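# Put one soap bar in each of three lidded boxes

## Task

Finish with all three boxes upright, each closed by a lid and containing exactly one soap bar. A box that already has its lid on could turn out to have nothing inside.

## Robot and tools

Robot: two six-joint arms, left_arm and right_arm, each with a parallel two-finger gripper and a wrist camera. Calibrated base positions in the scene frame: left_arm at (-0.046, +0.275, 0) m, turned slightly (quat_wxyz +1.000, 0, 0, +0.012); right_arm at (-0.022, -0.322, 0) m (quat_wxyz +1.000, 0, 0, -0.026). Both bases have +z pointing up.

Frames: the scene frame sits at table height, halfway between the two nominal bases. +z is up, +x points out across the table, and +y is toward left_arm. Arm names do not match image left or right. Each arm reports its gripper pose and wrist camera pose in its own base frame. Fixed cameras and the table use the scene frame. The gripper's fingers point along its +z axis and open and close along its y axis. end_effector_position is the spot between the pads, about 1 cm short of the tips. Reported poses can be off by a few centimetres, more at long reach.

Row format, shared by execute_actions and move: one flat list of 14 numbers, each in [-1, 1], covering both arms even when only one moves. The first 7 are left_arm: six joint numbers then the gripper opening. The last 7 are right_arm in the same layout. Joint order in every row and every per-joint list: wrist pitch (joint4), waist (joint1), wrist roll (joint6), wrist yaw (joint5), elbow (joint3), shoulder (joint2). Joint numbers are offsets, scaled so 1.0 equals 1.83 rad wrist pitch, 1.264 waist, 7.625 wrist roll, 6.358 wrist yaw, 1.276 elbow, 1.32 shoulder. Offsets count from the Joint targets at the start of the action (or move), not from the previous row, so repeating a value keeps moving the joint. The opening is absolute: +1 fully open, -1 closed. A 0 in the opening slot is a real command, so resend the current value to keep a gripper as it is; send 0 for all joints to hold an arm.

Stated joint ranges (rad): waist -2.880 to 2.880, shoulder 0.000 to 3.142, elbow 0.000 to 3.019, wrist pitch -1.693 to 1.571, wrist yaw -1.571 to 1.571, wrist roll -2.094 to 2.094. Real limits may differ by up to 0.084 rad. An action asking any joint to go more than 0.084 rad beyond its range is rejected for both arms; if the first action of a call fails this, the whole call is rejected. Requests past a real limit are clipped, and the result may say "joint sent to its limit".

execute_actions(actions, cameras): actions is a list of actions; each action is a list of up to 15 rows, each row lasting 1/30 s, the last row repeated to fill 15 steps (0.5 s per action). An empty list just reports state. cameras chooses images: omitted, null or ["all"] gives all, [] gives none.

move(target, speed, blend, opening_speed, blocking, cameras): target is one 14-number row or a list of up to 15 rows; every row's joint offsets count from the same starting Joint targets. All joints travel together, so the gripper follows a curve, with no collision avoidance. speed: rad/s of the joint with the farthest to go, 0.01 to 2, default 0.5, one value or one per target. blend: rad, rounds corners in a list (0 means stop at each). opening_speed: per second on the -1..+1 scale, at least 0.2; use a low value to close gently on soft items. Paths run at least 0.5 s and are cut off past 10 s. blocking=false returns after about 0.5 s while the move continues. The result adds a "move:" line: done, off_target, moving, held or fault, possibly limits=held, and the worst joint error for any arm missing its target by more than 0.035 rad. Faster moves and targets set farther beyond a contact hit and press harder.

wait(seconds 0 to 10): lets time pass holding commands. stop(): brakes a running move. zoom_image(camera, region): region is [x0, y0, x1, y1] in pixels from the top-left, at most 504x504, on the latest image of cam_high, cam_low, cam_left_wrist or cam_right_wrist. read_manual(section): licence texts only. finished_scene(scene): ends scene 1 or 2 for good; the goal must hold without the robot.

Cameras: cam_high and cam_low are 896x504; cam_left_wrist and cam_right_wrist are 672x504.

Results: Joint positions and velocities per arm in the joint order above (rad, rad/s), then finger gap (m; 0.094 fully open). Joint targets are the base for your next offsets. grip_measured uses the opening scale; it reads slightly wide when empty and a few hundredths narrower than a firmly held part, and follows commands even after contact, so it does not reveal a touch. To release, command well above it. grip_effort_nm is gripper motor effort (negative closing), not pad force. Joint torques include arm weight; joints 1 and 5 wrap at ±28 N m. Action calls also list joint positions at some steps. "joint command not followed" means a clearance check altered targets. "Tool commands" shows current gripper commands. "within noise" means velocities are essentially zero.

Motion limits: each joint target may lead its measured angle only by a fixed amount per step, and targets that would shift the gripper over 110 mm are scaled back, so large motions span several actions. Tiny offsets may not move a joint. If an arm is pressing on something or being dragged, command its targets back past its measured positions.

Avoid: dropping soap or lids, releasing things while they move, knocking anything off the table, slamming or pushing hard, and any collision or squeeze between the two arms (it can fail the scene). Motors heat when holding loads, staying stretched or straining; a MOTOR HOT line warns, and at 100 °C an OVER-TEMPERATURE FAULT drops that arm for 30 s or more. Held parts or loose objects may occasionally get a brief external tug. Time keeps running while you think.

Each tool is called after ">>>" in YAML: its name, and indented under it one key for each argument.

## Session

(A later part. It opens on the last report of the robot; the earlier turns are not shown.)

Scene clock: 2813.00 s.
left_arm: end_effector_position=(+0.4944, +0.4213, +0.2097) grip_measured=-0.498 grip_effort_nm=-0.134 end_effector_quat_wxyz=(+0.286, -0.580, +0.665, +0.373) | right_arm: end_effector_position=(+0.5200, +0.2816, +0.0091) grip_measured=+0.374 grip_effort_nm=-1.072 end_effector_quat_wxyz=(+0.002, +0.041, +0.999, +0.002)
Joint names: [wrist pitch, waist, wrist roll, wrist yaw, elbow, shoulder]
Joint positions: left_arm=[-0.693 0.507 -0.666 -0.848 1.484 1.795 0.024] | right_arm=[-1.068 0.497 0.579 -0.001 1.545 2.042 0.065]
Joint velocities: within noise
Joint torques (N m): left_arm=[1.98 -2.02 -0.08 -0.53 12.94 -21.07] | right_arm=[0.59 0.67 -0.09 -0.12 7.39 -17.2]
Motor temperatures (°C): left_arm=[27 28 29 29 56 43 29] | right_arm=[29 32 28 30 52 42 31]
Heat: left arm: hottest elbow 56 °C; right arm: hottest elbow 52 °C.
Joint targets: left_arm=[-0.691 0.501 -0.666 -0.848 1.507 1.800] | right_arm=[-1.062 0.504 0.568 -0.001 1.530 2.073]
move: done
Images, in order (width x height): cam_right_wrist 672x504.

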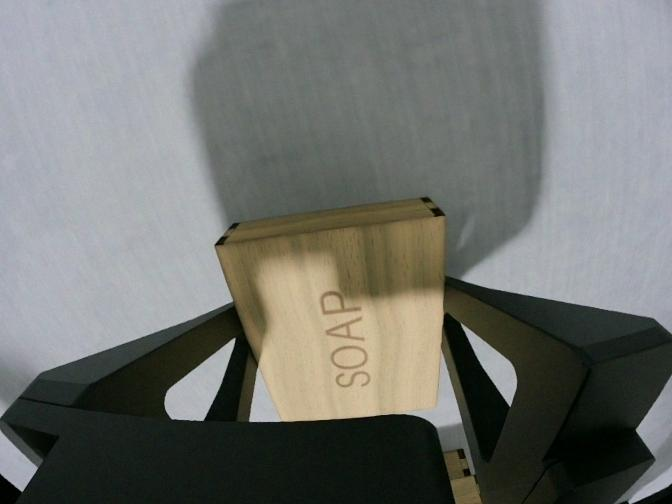

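>>> move:
  target:
    - [0,0,0,0,0,0,-0.5,-0.082,0,0,0,0.055,-0.1136,0.2]
    - [0,0,0,0,0,0,-0.5,-0.1333,0.3125,0.0488,0,0.191,-0.0583,0.2]
    - [0,0,0,0,0,0,-0.5,-0.0751,0.3125,0.0488,0,0.098,-0.0182,0.2]
  speed: [0.15,0.4,0.08]
  cameras: ["cam_right_wrist","cam_low"]

>>> zoom_image:
  camera: "cam_low"
  region: [470, 245, 570, 315]

Scene clock: 2861.33 s.
left_arm: end_effector_position=(+0.4944, +0.4213, +0.2097) grip_measured=-0.498 grip_effort_nm=-0.125 end_effector_quat_wxyz=(+0.286, -0.580, +0.665, +0.373) | right_arm: end_effector_position=(+0.3756, +0.4785, +0.0631) grip_measured=+0.373 grip_effort_nm=-1.072 end_effector_quat_wxyz=(+0.002, +0.011, +1.000, +0.003)
Joint names: [wrist pitch, waist, wrist roll, wrist yaw, elbow, shoulder]
Joint positions: left_arm=[-0.693 0.507 -0.666 -0.848 1.484 1.795 0.024] | right_arm=[-1.209 0.906 0.929 -0.001 1.668 2.022 0.065]
Joint velocities: within noise
Joint torques (N m): left_arm=[1.99 -1.96 -0.08 -0.53 12.93 -21.07] | right_arm=[0.75 -0.5 0.12 -0.11 8.1 -18.14]
Motor temperatures (°C): left_arm=[27 28 29 29 56 43 29] | right_arm=[29 32 28 30 49 41 32]
Heat: left arm: hottest elbow 56 °C; right arm: hottest elbow 49 °C.
Joint targets: left_arm=[-0.691 0.501 -0.666 -0.848 1.507 1.800] | right_arm=[-1.200 0.899 0.940 -0.001 1.655 2.049]
move: done
Images, in order (width x height): cam_low 896x504, cam_right_wrist 672x504.

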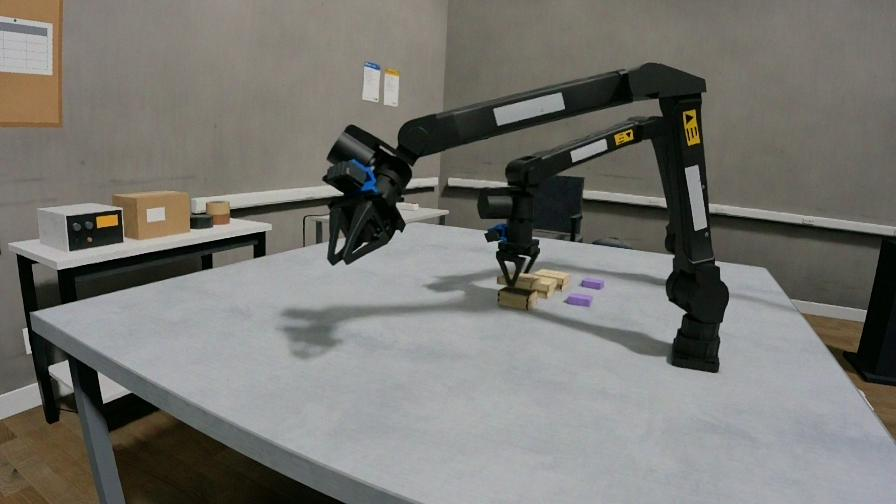

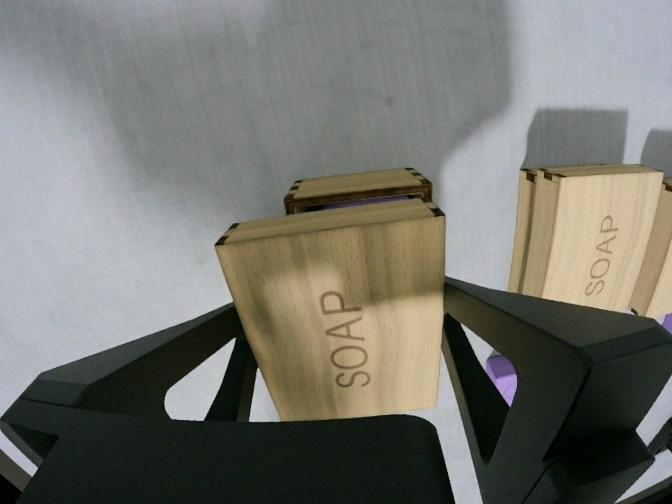

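Scaled by 5.040 from the camera's 896x504 image, which has a finer 1280x720 frame.

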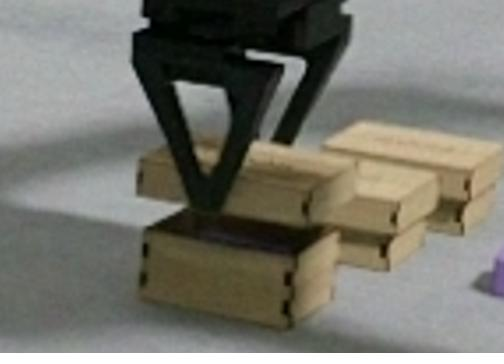

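>>> move:
  target:
    - [0,0,0,0,0,0,-0.5,-0.005,-0.0138,0.0014,0,0,-0.045,0.2]
    - [0,0,0,0,0,0,-0.5,0.0235,-0.0138,0.0014,0,-0.0278,-0.02,0.2]
    - [0,0,0,0,0,0,-0.5,0.0235,-0.0138,0.0014,0,-0.0278,0.006,0.2]
  speed: [0.15,0.1,0.05]
  cameras: ["cam_right_wrist","cam_low"]

>>> zoom_image:
  camera: "cam_low"
  region: [470, 245, 570, 315]

Scene clock: 2887.00 s.
left_arm: end_effector_position=(+0.4944, +0.4213, +0.2097) grip_measured=-0.498 grip_effort_nm=-0.134 end_effector_quat_wxyz=(+0.286, -0.580, +0.665, +0.373) | right_arm: end_effector_position=(+0.3825, +0.4691, +0.0468) grip_measured=+0.373 grip_effort_nm=-1.072 end_effector_quat_wxyz=(+0.003, +0.026, +1.000, +0.004)
Joint names: [wrist pitch, waist, wrist roll, wrist yaw, elbow, shoulder]
Joint positions: left_arm=[-0.693 0.507 -0.666 -0.848 1.484 1.795 0.024] | right_arm=[-1.165 0.887 0.939 -0.001 1.634 2.03 0.065]
Joint velocities: within noise
Joint torques (N m): left_arm=[1.98 -1.96 -0.08 -0.53 12.93 -21.01] | right_arm=[0.69 -0.38 0.12 -0.11 7.82 -18.26]
Motor temperatures (°C): left_arm=[27 28 29 29 57 43 29] | right_arm=[29 32 28 30 49 41 32]
Heat: left arm: hottest elbow 57 °C; right arm: hottest elbow 49 °C.
Joint targets: left_arm=[-0.691 0.501 -0.666 -0.848 1.507 1.800] | right_arm=[-1.157 0.882 0.951 -0.001 1.620 2.057]
move: done
Images, in order (width x height): cam_low 896x504, cam_right_wrist 672x504.

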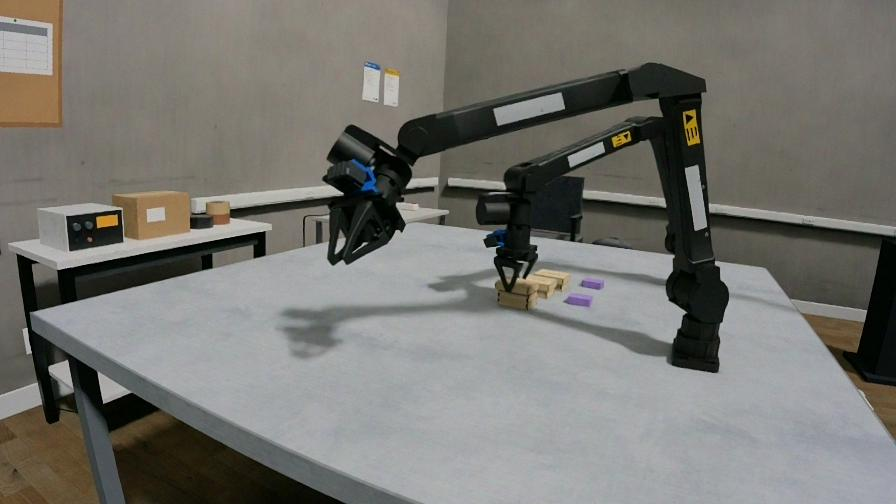

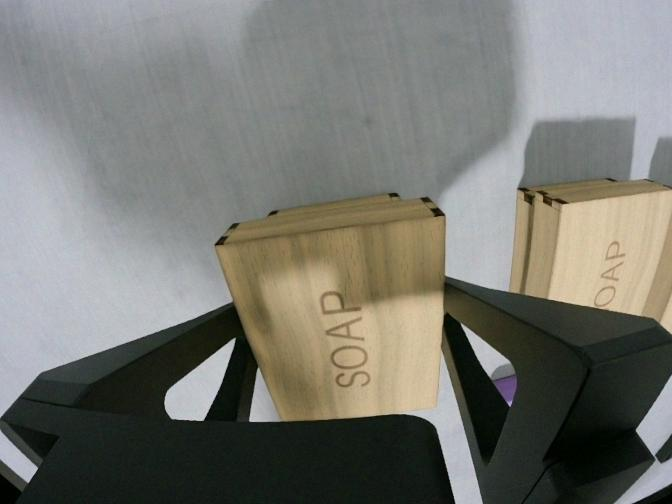

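Scaled by 5.040 from the camera's 896x504 image, which has a finer 1280x720 frame.

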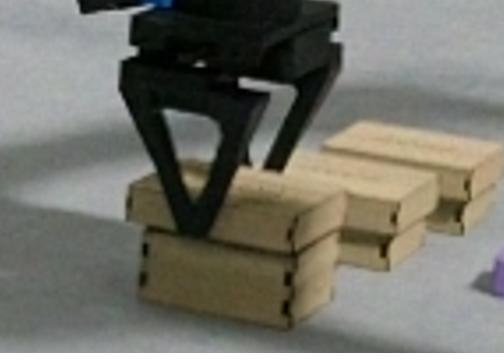

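>>> zoom_image:
  camera: "cam_right_wrist"
  region: [200, 150, 460, 345]

Scaled by 1.938 from the camera's 672x504 image, which has a finer 960x720 frame.

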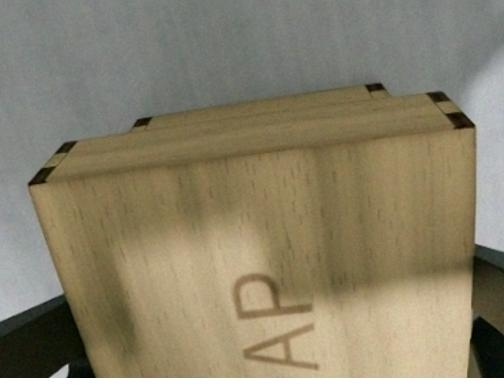

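>>> move:
  target:
    - [0,0,0,0,0,0,-0.5,0,0,0,0,0,-0.0682,0.2]
    - [0,0,0,0,0,0,-0.5,-0.0339,0.024,0,0,0.0712,-0.0682,0.2]
    - [0,0,0,0,0,0,-0.5,0.0022,0.0022,0,0,-0.0063,-0.0439,0.2]
    - [0,0,0,0,0,0,-0.5,0.0022,0.0022,0,0,-0.0063,-0.0033,0.2]
  speed: [0.15,0.15,0.15,0.05]
  cameras: ["cam_right_wrist","cam_low"]

>>> zoom_image:
  camera: "cam_low"
  region: [470, 245, 570, 315]

>>> zoom_image:
  camera: "cam_right_wrist"
  region: [200, 150, 460, 345]

Scene clock: 2920.83 s.
left_arm: end_effector_position=(+0.4944, +0.4213, +0.2097) grip_measured=-0.498 grip_effort_nm=-0.134 end_effector_quat_wxyz=(+0.286, -0.580, +0.665, +0.373) | right_arm: end_effector_position=(+0.3797, +0.4689, +0.0471) grip_measured=+0.373 grip_effort_nm=-1.082 end_effector_quat_wxyz=(+0.003, +0.024, +1.000, +0.004)
Joint names: [wrist pitch, waist, wrist roll, wrist yaw, elbow, shoulder]
Joint positions: left_arm=[-0.693 0.507 -0.666 -0.848 1.484 1.795 0.024] | right_arm=[-1.161 0.891 0.939 -0.001 1.625 2.024 0.065]
Joint velocities: within noise
Joint torques (N m): left_arm=[1.99 -2.02 -0.08 -0.53 12.93 -21.13] | right_arm=[0.69 -0.5 0.12 -0.11 7.88 -17.9]
Motor temperatures (°C): left_arm=[27 28 29 29 57 43 29] | right_arm=[29 32 28 30 49 39 33]
Heat: left arm: hottest elbow 57 °C; right arm: hottest elbow 49 °C.
Joint targets: left_arm=[-0.691 0.501 -0.666 -0.848 1.507 1.800] | right_arm=[-1.153 0.884 0.951 -0.001 1.612 2.052]
move: done
Images, in order (width x height): cam_low 896x504, cam_right_wrist 672x504.

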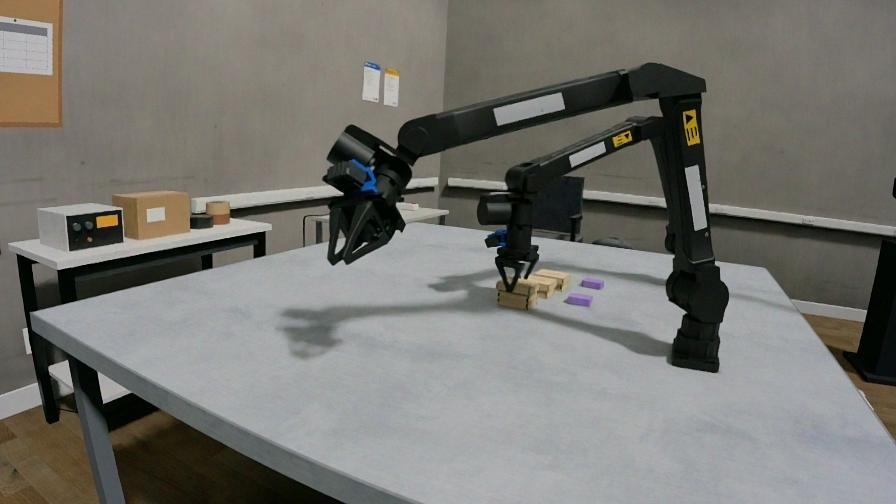

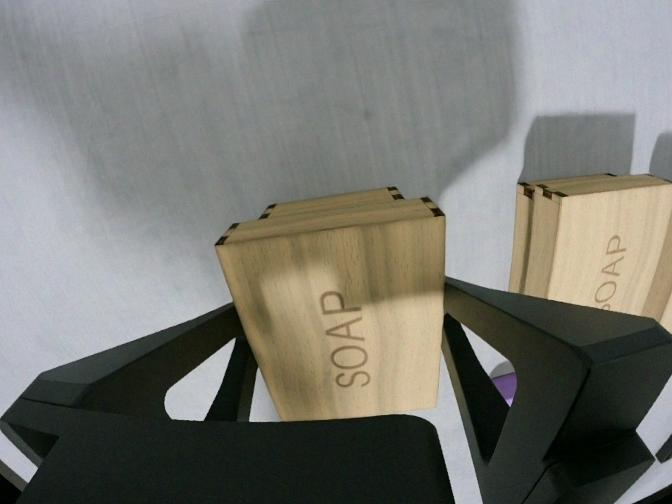

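Scaled by 5.040 from the camera's 896x504 image, which has a finer 1280x720 frame.

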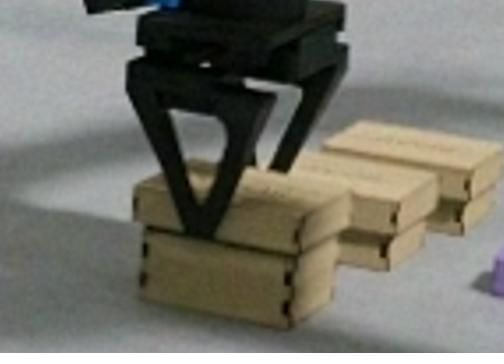

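Scaled by 1.938 from the camera's 672x504 image, which has a finer 960x720 frame.

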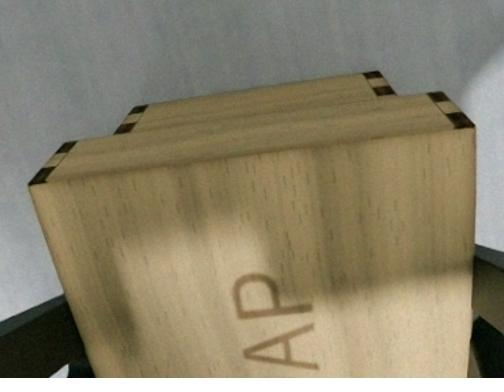

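>>> move:
  target: [0,0,0,0,0,0,-0.5,0.003,0,0,0,0,0.0152,0.2]
  speed: 0.04
  cameras: ["cam_low"]

>>> zoom_image:
  camera: "cam_low"
  region: [470, 245, 570, 315]

Scene clock: 2930.03 s.
left_arm: end_effector_position=(+0.4944, +0.4213, +0.2097) grip_measured=-0.498 grip_effort_nm=-0.134 end_effector_quat_wxyz=(+0.286, -0.580, +0.665, +0.373) | right_arm: end_effector_position=(+0.3798, +0.4690, +0.0444) grip_measured=+0.373 grip_effort_nm=-1.077 end_effector_quat_wxyz=(+0.002, +0.024, +1.000, +0.004)
Joint names: [wrist pitch, waist, wrist roll, wrist yaw, elbow, shoulder]
Joint positions: left_arm=[-0.693 0.507 -0.666 -0.848 1.484 1.795 0.024] | right_arm=[-1.159 0.891 0.939 -0.001 1.625 2.029 0.065]
Joint velocities: within noise
Joint torques (N m): left_arm=[1.98 -2.02 -0.08 -0.53 12.93 -21.01] | right_arm=[0.88 -0.5 0.11 -0.1 7.87 -16.73]
Motor temperatures (°C): left_arm=[27 28 29 29 57 43 29] | right_arm=[29 32 28 30 48 39 33]
Heat: left arm: hottest elbow 57 °C; right arm: hottest elbow 48 °C.
Joint targets: left_arm=[-0.691 0.501 -0.666 -0.848 1.507 1.800] | right_arm=[-1.147 0.884 0.951 0.000 1.612 2.072]
move: off_target (right_arm); right_arm: the shoulder is farthest, 0.044 rad from its target
Images, in order (width x height): cam_low 896x504.

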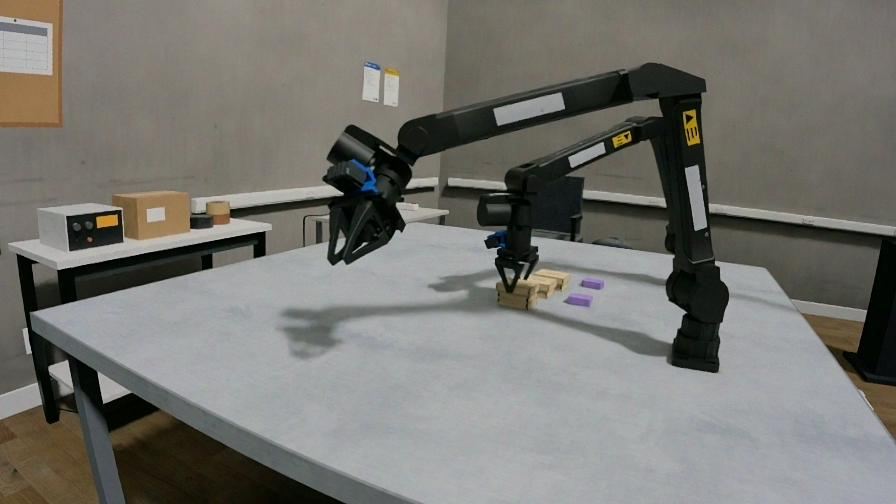

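Scaled by 5.040 from the camera's 896x504 image, which has a finer 1280x720 frame.

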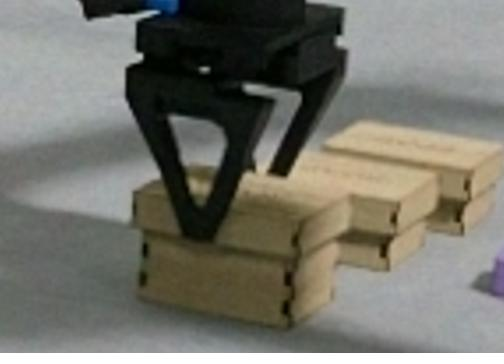

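>>> zoom_image:
  camera: "cam_low"
  region: [490, 265, 550, 315]

>>> zoom_image:
  camera: "cam_right_wrist"
  region: [200, 150, 460, 345]

>>> execute_actions:
  actions: []
  cameras: ["cam_right_wrist"]

>>> zoom_image:
  camera: "cam_right_wrist"
  region: [200, 150, 460, 345]

Scaled by 8.400 from the camera's 896x504 image, which has a finer 1280x720 frame.

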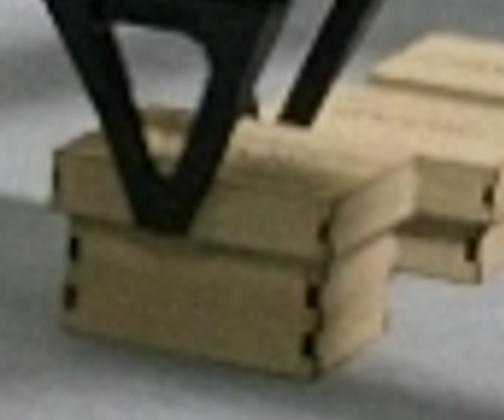

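This scene's latest camera images include none from cam_right_wrist. They are from: cam_low. cam_right_wrist's image comes with the result of a call that names it in "cameras".

Scene clock: 2941.60 s.
left_arm: end_effector_position=(+0.4944, +0.4213, +0.2097) grip_measured=-0.498 grip_effort_nm=-0.139 end_effector_quat_wxyz=(+0.286, -0.580, +0.665, +0.373) | right_arm: end_effector_position=(+0.3798, +0.4690, +0.0444) grip_measured=+0.373 grip_effort_nm=-1.077 end_effector_quat_wxyz=(+0.002, +0.024, +1.000, +0.004)
Joint names: [wrist pitch, waist, wrist roll, wrist yaw, elbow, shoulder]
Joint positions: left_arm=[-0.693 0.507 -0.666 -0.848 1.484 1.795 0.024] | right_arm=[-1.159 0.891 0.939 -0.001 1.625 2.029 0.065]
Joint velocities: within noise
Joint torques (N m): left_arm=[1.98 -1.96 -0.08 -0.53 12.94 -21.07] | right_arm=[0.81 -0.5 0.12 -0.1 7.88 -16.44]
Motor temperatures (°C): left_arm=[27 28 29 29 57 43 29] | right_arm=[29 32 28 30 47 39 33]
Heat: left arm: hottest elbow 57 °C; right arm: hottest elbow 47 °C.
Joint targets: left_arm=[-0.691 0.501 -0.666 -0.848 1.507 1.800] | right_arm=[-1.147 0.884 0.951 0.000 1.612 2.072]
Tool commands: left_gripper/opening=-0.5 right_gripper/opening=+0.2
Images, in order (width x height): cam_right_wrist 672x504.

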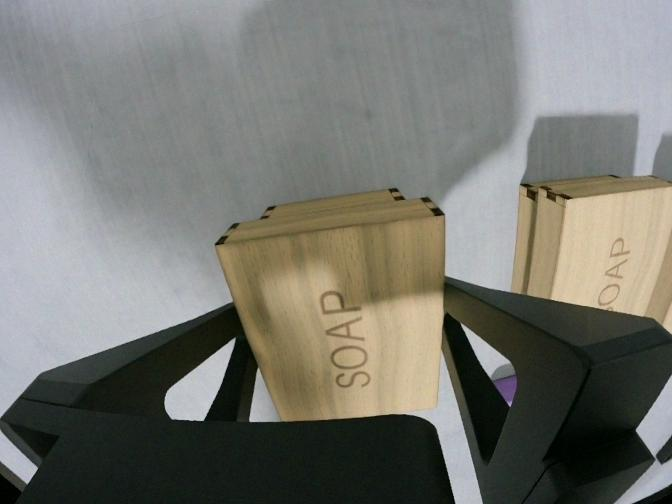

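Scaled by 1.938 from the camera's 672x504 image, which has a finer 960x720 frame.

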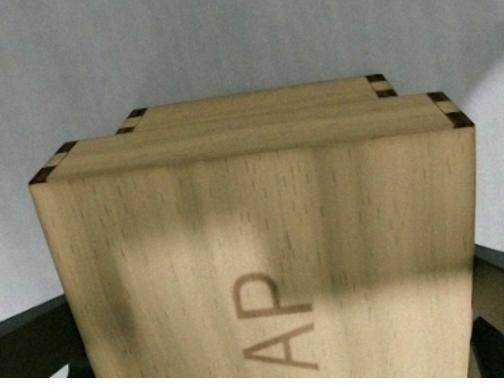

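>>> move:
  target:
    - [0,0,0,0,0,0,-0.5,0,0,0,0,0,-0.0834,0.2]
    - [0,0,0,0,0,0,-0.5,-0.0369,0.023,0,0,0.0712,-0.0834,0.2]
    - [0,0,0,0,0,0,-0.5,-0.0011,-0.0009,0,0,0,-0.0591,0.2]
    - [0,0,0,0,0,0,-0.5,-0.0011,-0.0009,0,0,0,0.004,0.2]
  speed: [0.15,0.15,0.15,0.04]
  cameras: ["cam_right_wrist","cam_low"]

>>> zoom_image:
  camera: "cam_low"
  region: [490, 265, 550, 315]

>>> zoom_image:
  camera: "cam_right_wrist"
  region: [200, 150, 460, 345]

Scene clock: 2970.17 s.
left_arm: end_effector_position=(+0.4944, +0.4213, +0.2097) grip_measured=-0.498 grip_effort_nm=-0.134 end_effector_quat_wxyz=(+0.286, -0.580, +0.665, +0.373) | right_arm: end_effector_position=(+0.3810, +0.4687, +0.0442) grip_measured=+0.373 grip_effort_nm=-1.082 end_effector_quat_wxyz=(+0.003, +0.025, +1.000, +0.004)
Joint names: [wrist pitch, waist, wrist roll, wrist yaw, elbow, shoulder]
Joint positions: left_arm=[-0.693 0.507 -0.666 -0.848 1.484 1.795 0.024] | right_arm=[-1.158 0.889 0.939 -0.001 1.626 2.029 0.065]
Joint velocities: within noise
Joint torques (N m): left_arm=[1.98 -2.02 -0.09 -0.53 12.94 -21.01] | right_arm=[0.69 -0.38 0.12 -0.1 7.83 -16.15]
Motor temperatures (°C): left_arm=[27 28 29 29 57 43 29] | right_arm=[29 31 28 30 47 39 33]
Heat: left arm: hottest elbow 57 °C; right arm: hottest elbow 47 °C.
Joint targets: left_arm=[-0.691 0.501 -0.666 -0.848 1.507 1.800] | right_arm=[-1.149 0.883 0.951 0.000 1.612 2.078]
move: off_target (right_arm); right_arm: the shoulder is farthest, 0.048 rad from its target
Images, in order (width x height): cam_low 896x504, cam_right_wrist 672x504.

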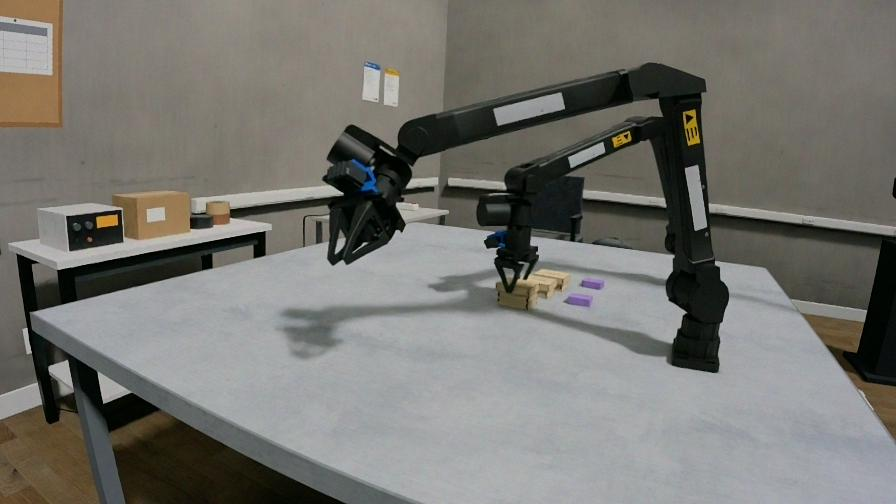

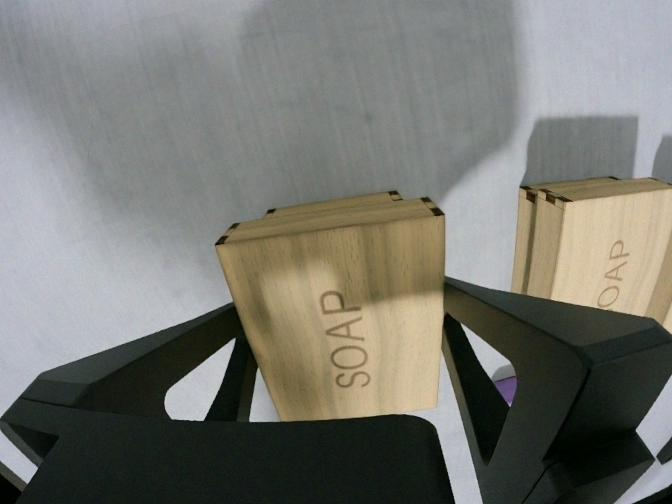

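Scaled by 8.400 from the camera's 896x504 image, which has a finer 1280x720 frame.

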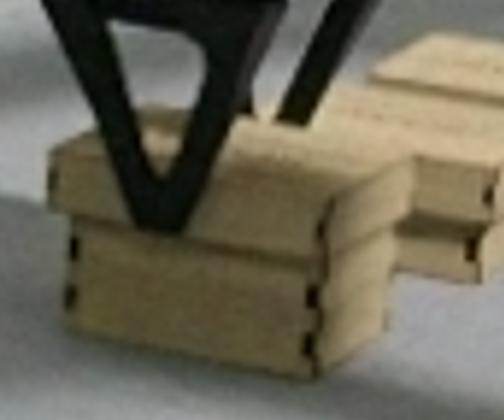

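Scaled by 1.938 from the camera's 672x504 image, which has a finer 960x720 frame.

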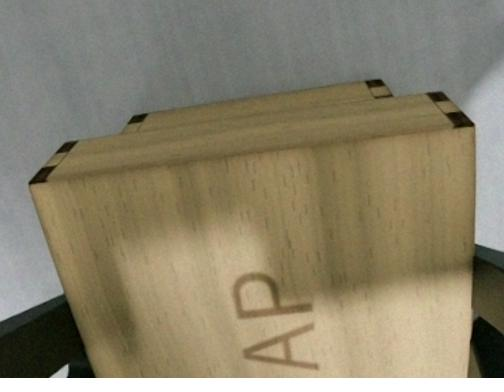

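>>> move:
  target:
    - [0,0,0,0,0,0,-0.5,0,0,0,0,0,-0.0879,0.2]
    - [0,0,0,0,0,0,-0.5,-0.0369,0.024,0,0,0.0712,-0.0879,0.2]
    - [0,0,0,0,0,0,-0.5,-0.0029,0.001,0,0,0,-0.0636,0.2]
    - [0,0,0,0,0,0,-0.5,-0.0029,0.001,0,0,0,0.002,0.2]
  speed: [0.15,0.15,0.15,0.04]
  cameras: ["cam_right_wrist","cam_low"]

>>> zoom_image:
  camera: "cam_low"
  region: [490, 265, 550, 315]

>>> zoom_image:
  camera: "cam_right_wrist"
  region: [200, 150, 460, 345]

Scene clock: 2986.27 s.
left_arm: end_effector_position=(+0.4944, +0.4213, +0.2097) grip_measured=-0.498 grip_effort_nm=-0.129 end_effector_quat_wxyz=(+0.286, -0.580, +0.665, +0.373) | right_arm: end_effector_position=(+0.3785, +0.4671, +0.0322) grip_measured=+0.373 grip_effort_nm=-1.067 end_effector_quat_wxyz=(-0.005, +0.025, +1.000, -0.005)
Joint names: [wrist pitch, waist, wrist roll, wrist yaw, elbow, shoulder]
Joint positions: left_arm=[-0.693 0.507 -0.666 -0.848 1.484 1.795 0.024] | right_arm=[-1.161 0.89 0.939 -0.001 1.626 2.05 0.065]
Joint velocities: within noise
Joint torques (N m): left_arm=[1.98 -2.08 -0.09 -0.53 12.93 -21.07] | right_arm=[0.58 -0.38 0.11 -0.08 7.71 -17.61]
Motor temperatures (°C): left_arm=[27 28 29 29 57 43 29] | right_arm=[29 31 28 30 47 39 33]
Heat: left arm: hottest elbow 57 °C; right arm: hottest elbow 47 °C.
Joint targets: left_arm=[-0.691 0.501 -0.666 -0.848 1.507 1.800] | right_arm=[-1.155 0.884 0.950 0.000 1.612 2.080]
move: done
Images, in order (width x height): cam_low 896x504, cam_right_wrist 672x504.

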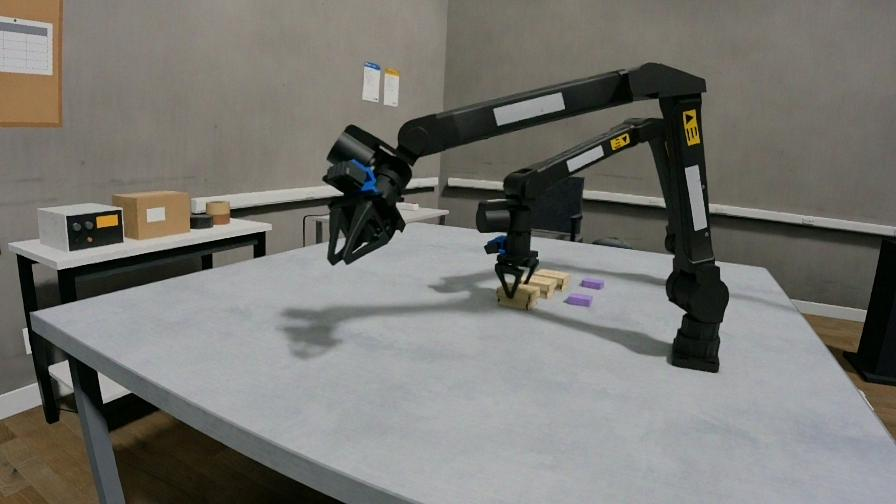

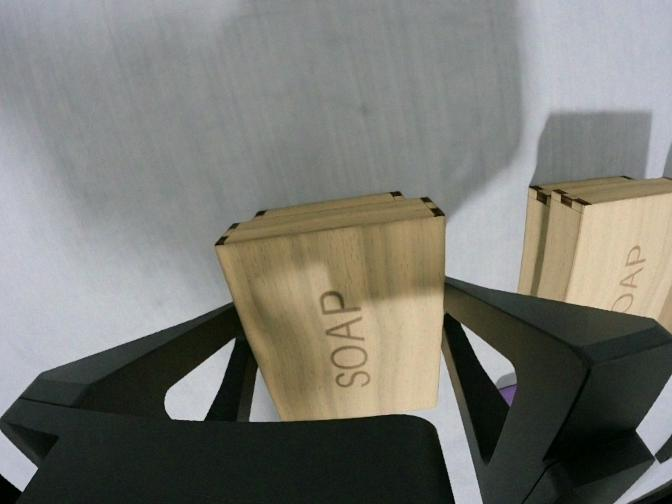

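Scaled by 8.400 from the camera's 896x504 image, which has a finer 1280x720 frame.

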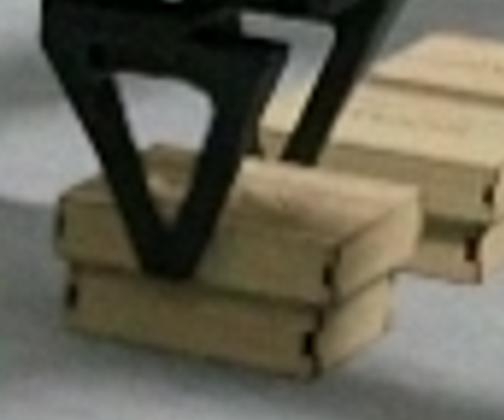

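Scaled by 1.938 from the camera's 672x504 image, which has a finer 960x720 frame.

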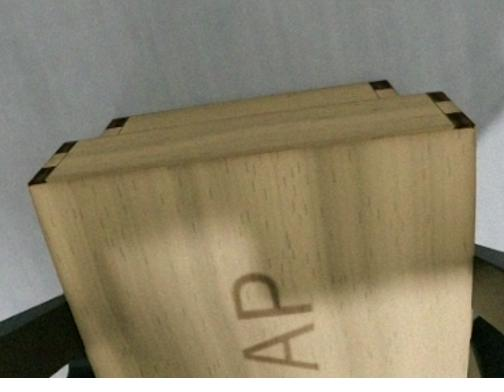

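>>> move:
  target: [0,0,0,0,0,0,-0.5,0.014,0,0,0,-0.004,0.008,0.2]
  speed: 0.04
  cameras: ["cam_low"]

>>> zoom_image:
  camera: "cam_low"
  region: [490, 265, 550, 315]

Scene clock: 2994.83 s.
left_arm: end_effector_position=(+0.4944, +0.4213, +0.2097) grip_measured=-0.498 grip_effort_nm=-0.129 end_effector_quat_wxyz=(+0.286, -0.580, +0.665, +0.373) | right_arm: end_effector_position=(+0.3812, +0.4704, +0.0297) grip_measured=+0.373 grip_effort_nm=-1.077 end_effector_quat_wxyz=(+0.000, +0.025, +1.000, +0.001)
Joint names: [wrist pitch, waist, wrist roll, wrist yaw, elbow, shoulder]
Joint positions: left_arm=[-0.693 0.507 -0.666 -0.848 1.484 1.795 0.024] | right_arm=[-1.142 0.89 0.94 -0.001 1.626 2.054 0.065]
Joint velocities: within noise
Joint torques (N m): left_arm=[1.98 -2.02 -0.08 -0.52 12.93 -21.01] | right_arm=[0.73 -0.5 0.11 -0.08 7.28 -17.2]
Motor temperatures (°C): left_arm=[27 28 29 29 57 43 29] | right_arm=[29 31 28 30 46 39 33]
Heat: left arm: hottest elbow 57 °C; right arm: hottest elbow 46 °C.
Joint targets: left_arm=[-0.691 0.501 -0.666 -0.848 1.507 1.800] | right_arm=[-1.129 0.884 0.951 0.000 1.606 2.091]
move: off_target (right_arm); right_arm: the shoulder is farthest, 0.036 rad from its target
Images, in order (width x height): cam_low 896x504.

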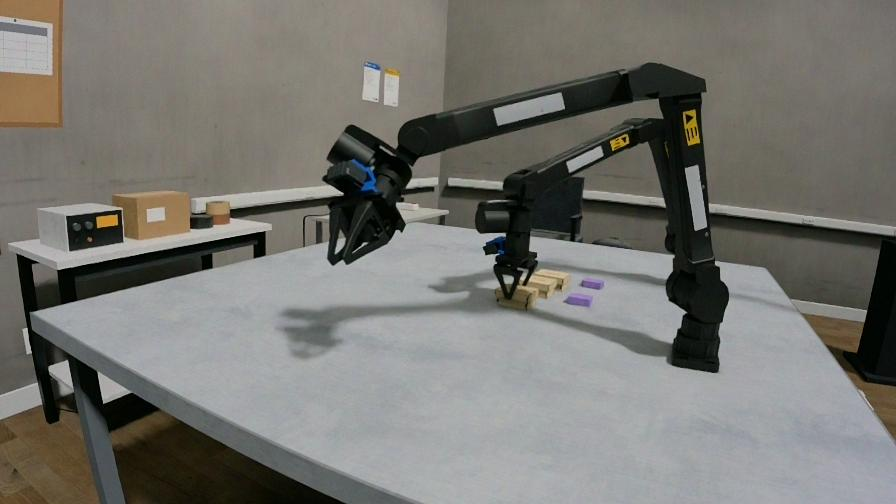

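Scaled by 8.400 from the camera's 896x504 image, which has a finer 1280x720 frame.

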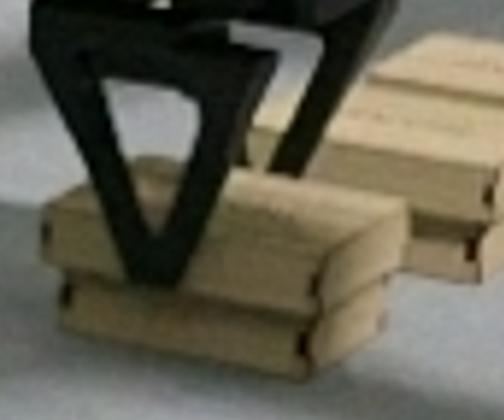

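>>> move:
  target:
    - [0,0,0,0,0,0,-0.5,0,0,0,0,0,0.012,0.2]
    - [0,0,0,0,0,0,-0.5,0,0,0,0,0,-0.006,0.2]
    - [0,0,0,0,0,0,-0.5,0,0,0,0,0,-0.006,0.7]
  speed: 0.04
  opening_speed: 0.3
  cameras: ["cam_low"]

>>> zoom_image:
  camera: "cam_low"
  region: [490, 265, 550, 315]

Scene clock: 3008.43 s.
left_arm: end_effector_position=(+0.4944, +0.4213, +0.2097) grip_measured=-0.498 grip_effort_nm=-0.134 end_effector_quat_wxyz=(+0.286, -0.580, +0.665, +0.373) | right_arm: end_effector_position=(+0.3807, +0.4698, +0.0279) grip_measured=+0.698 grip_effort_nm=0.032 end_effector_quat_wxyz=(+0.000, +0.025, +1.000, +0.000)
Joint names: [wrist pitch, waist, wrist roll, wrist yaw, elbow, shoulder]
Joint positions: left_arm=[-0.693 0.507 -0.666 -0.848 1.484 1.795 0.024] | right_arm=[-1.137 0.89 0.94 -0.001 1.621 2.055 0.08]
Joint velocities: within noise
Joint torques (N m): left_arm=[1.96 -2.02 -0.08 -0.52 12.94 -21.01] | right_arm=[0.68 -0.44 0.11 -0.08 7.66 -17.9]
Motor temperatures (°C): left_arm=[27 28 29 29 57 43 29] | right_arm=[29 31 28 30 46 38 33]
Heat: left arm: hottest elbow 57 °C; right arm: hottest elbow 46 °C.
Joint targets: left_arm=[-0.691 0.501 -0.666 -0.848 1.507 1.800] | right_arm=[-1.129 0.884 0.951 0.000 1.607 2.083]
move: done
Images, in order (width x height): cam_low 896x504.

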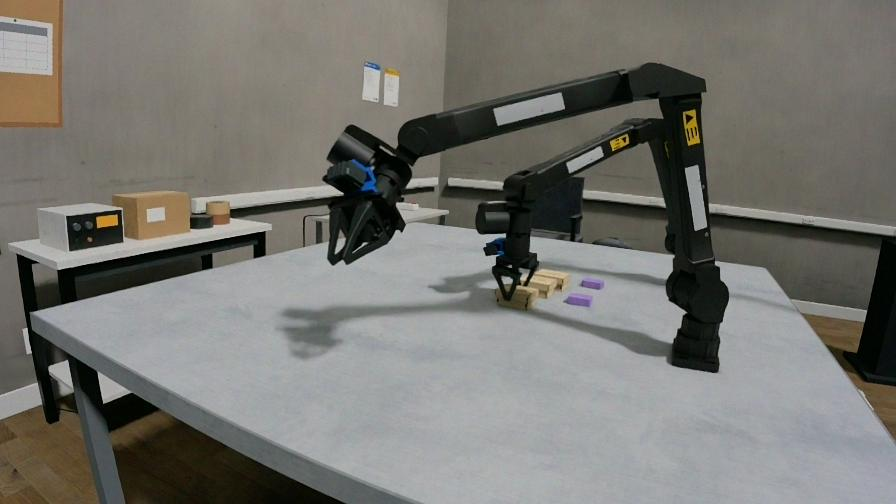

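Scaled by 8.400 from the camera's 896x504 image, which has a finer 1280x720 frame.

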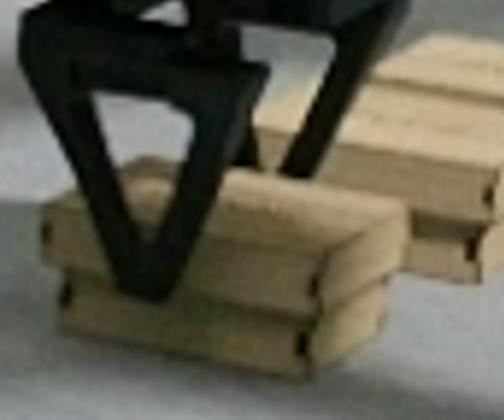

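Lift off and check.

>>> move:
  target:
    - [0,0,0,0,0,0,-0.5,-0.01,0,0,0,0,-0.05,0.7]
    - [0,0,0,0,0,0,-0.5,-0.15,0,0,0,0.1,-0.15,0.7]
  speed: [0.15,0.3]
  cameras: ["cam_low","cam_right_wrist"]

>>> zoom_image:
  camera: "cam_low"
  region: [485, 260, 580, 315]

Scene clock: 3017.63 s.
left_arm: end_effector_position=(+0.4944, +0.4213, +0.2097) grip_measured=-0.498 grip_effort_nm=-0.134 end_effector_quat_wxyz=(+0.286, -0.580, +0.665, +0.373) | right_arm: end_effector_position=(+0.3595, +0.4437, +0.1461) grip_measured=+0.698 grip_effort_nm=0.042 end_effector_quat_wxyz=(-0.009, +0.025, +1.000, -0.011)
Joint names: [wrist pitch, waist, wrist roll, wrist yaw, elbow, shoulder]
Joint positions: left_arm=[-0.693 0.507 -0.666 -0.848 1.484 1.795 0.024] | right_arm=[-1.395 0.89 0.94 -0.001 1.683 1.887 0.08]
Joint velocities: within noise
Joint torques (N m): left_arm=[1.96 -2.02 -0.08 -0.53 12.94 -21.01] | right_arm=[0.02 -0.44 0.12 -0.08 13.81 -18.55]
Motor temperatures (°C): left_arm=[27 28 29 29 57 43 29] | right_arm=[29 31 28 30 47 39 32]
Heat: left arm: hottest elbow 57 °C; right arm: hottest elbow 47 °C.
Joint targets: left_arm=[-0.691 0.501 -0.666 -0.848 1.507 1.800] | right_arm=[-1.403 0.884 0.951 0.000 1.734 1.885]
move: off_target (right_arm); right_arm: the elbow is farthest, 0.052 rad from its target
Images, in order (width x height): cam_low 896x504, cam_right_wrist 672x504.

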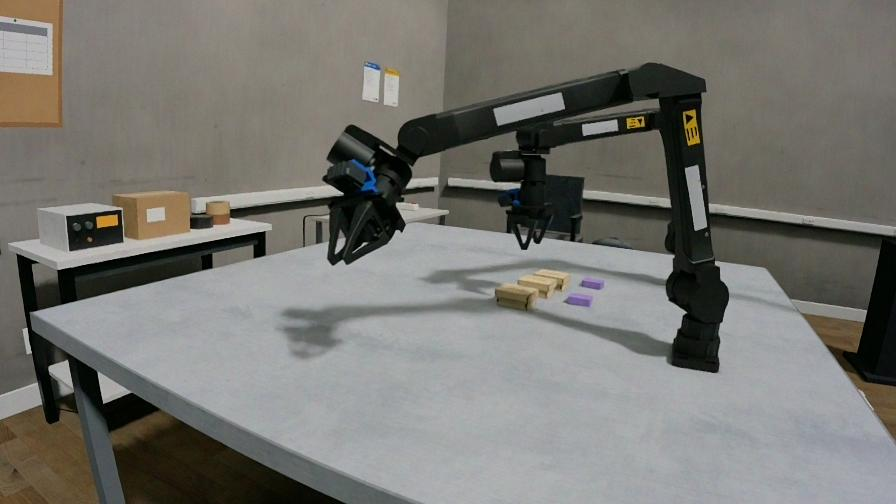

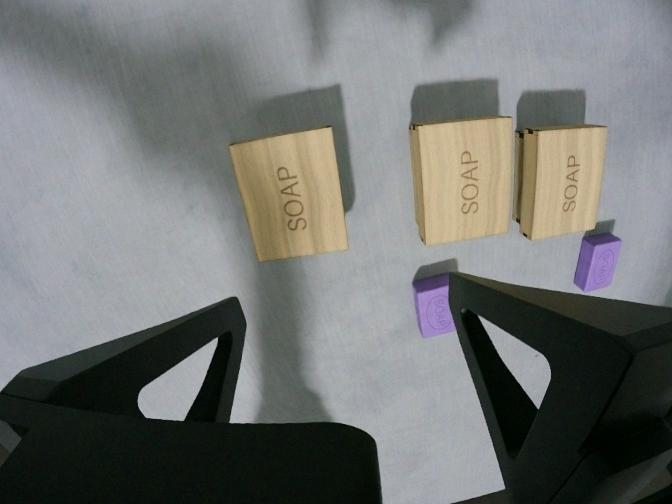

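Scaled by 5.305 from the camera's 896x504 image, which has a finer 1280x720 frame.

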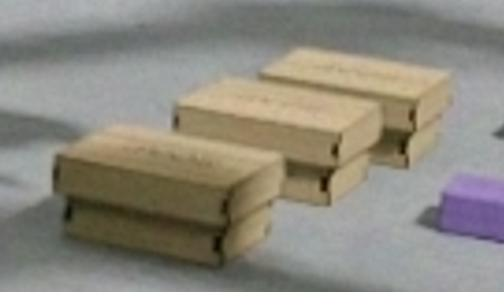

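>>> finished_scene:
  scene: 1

The scene is finished: the task was done.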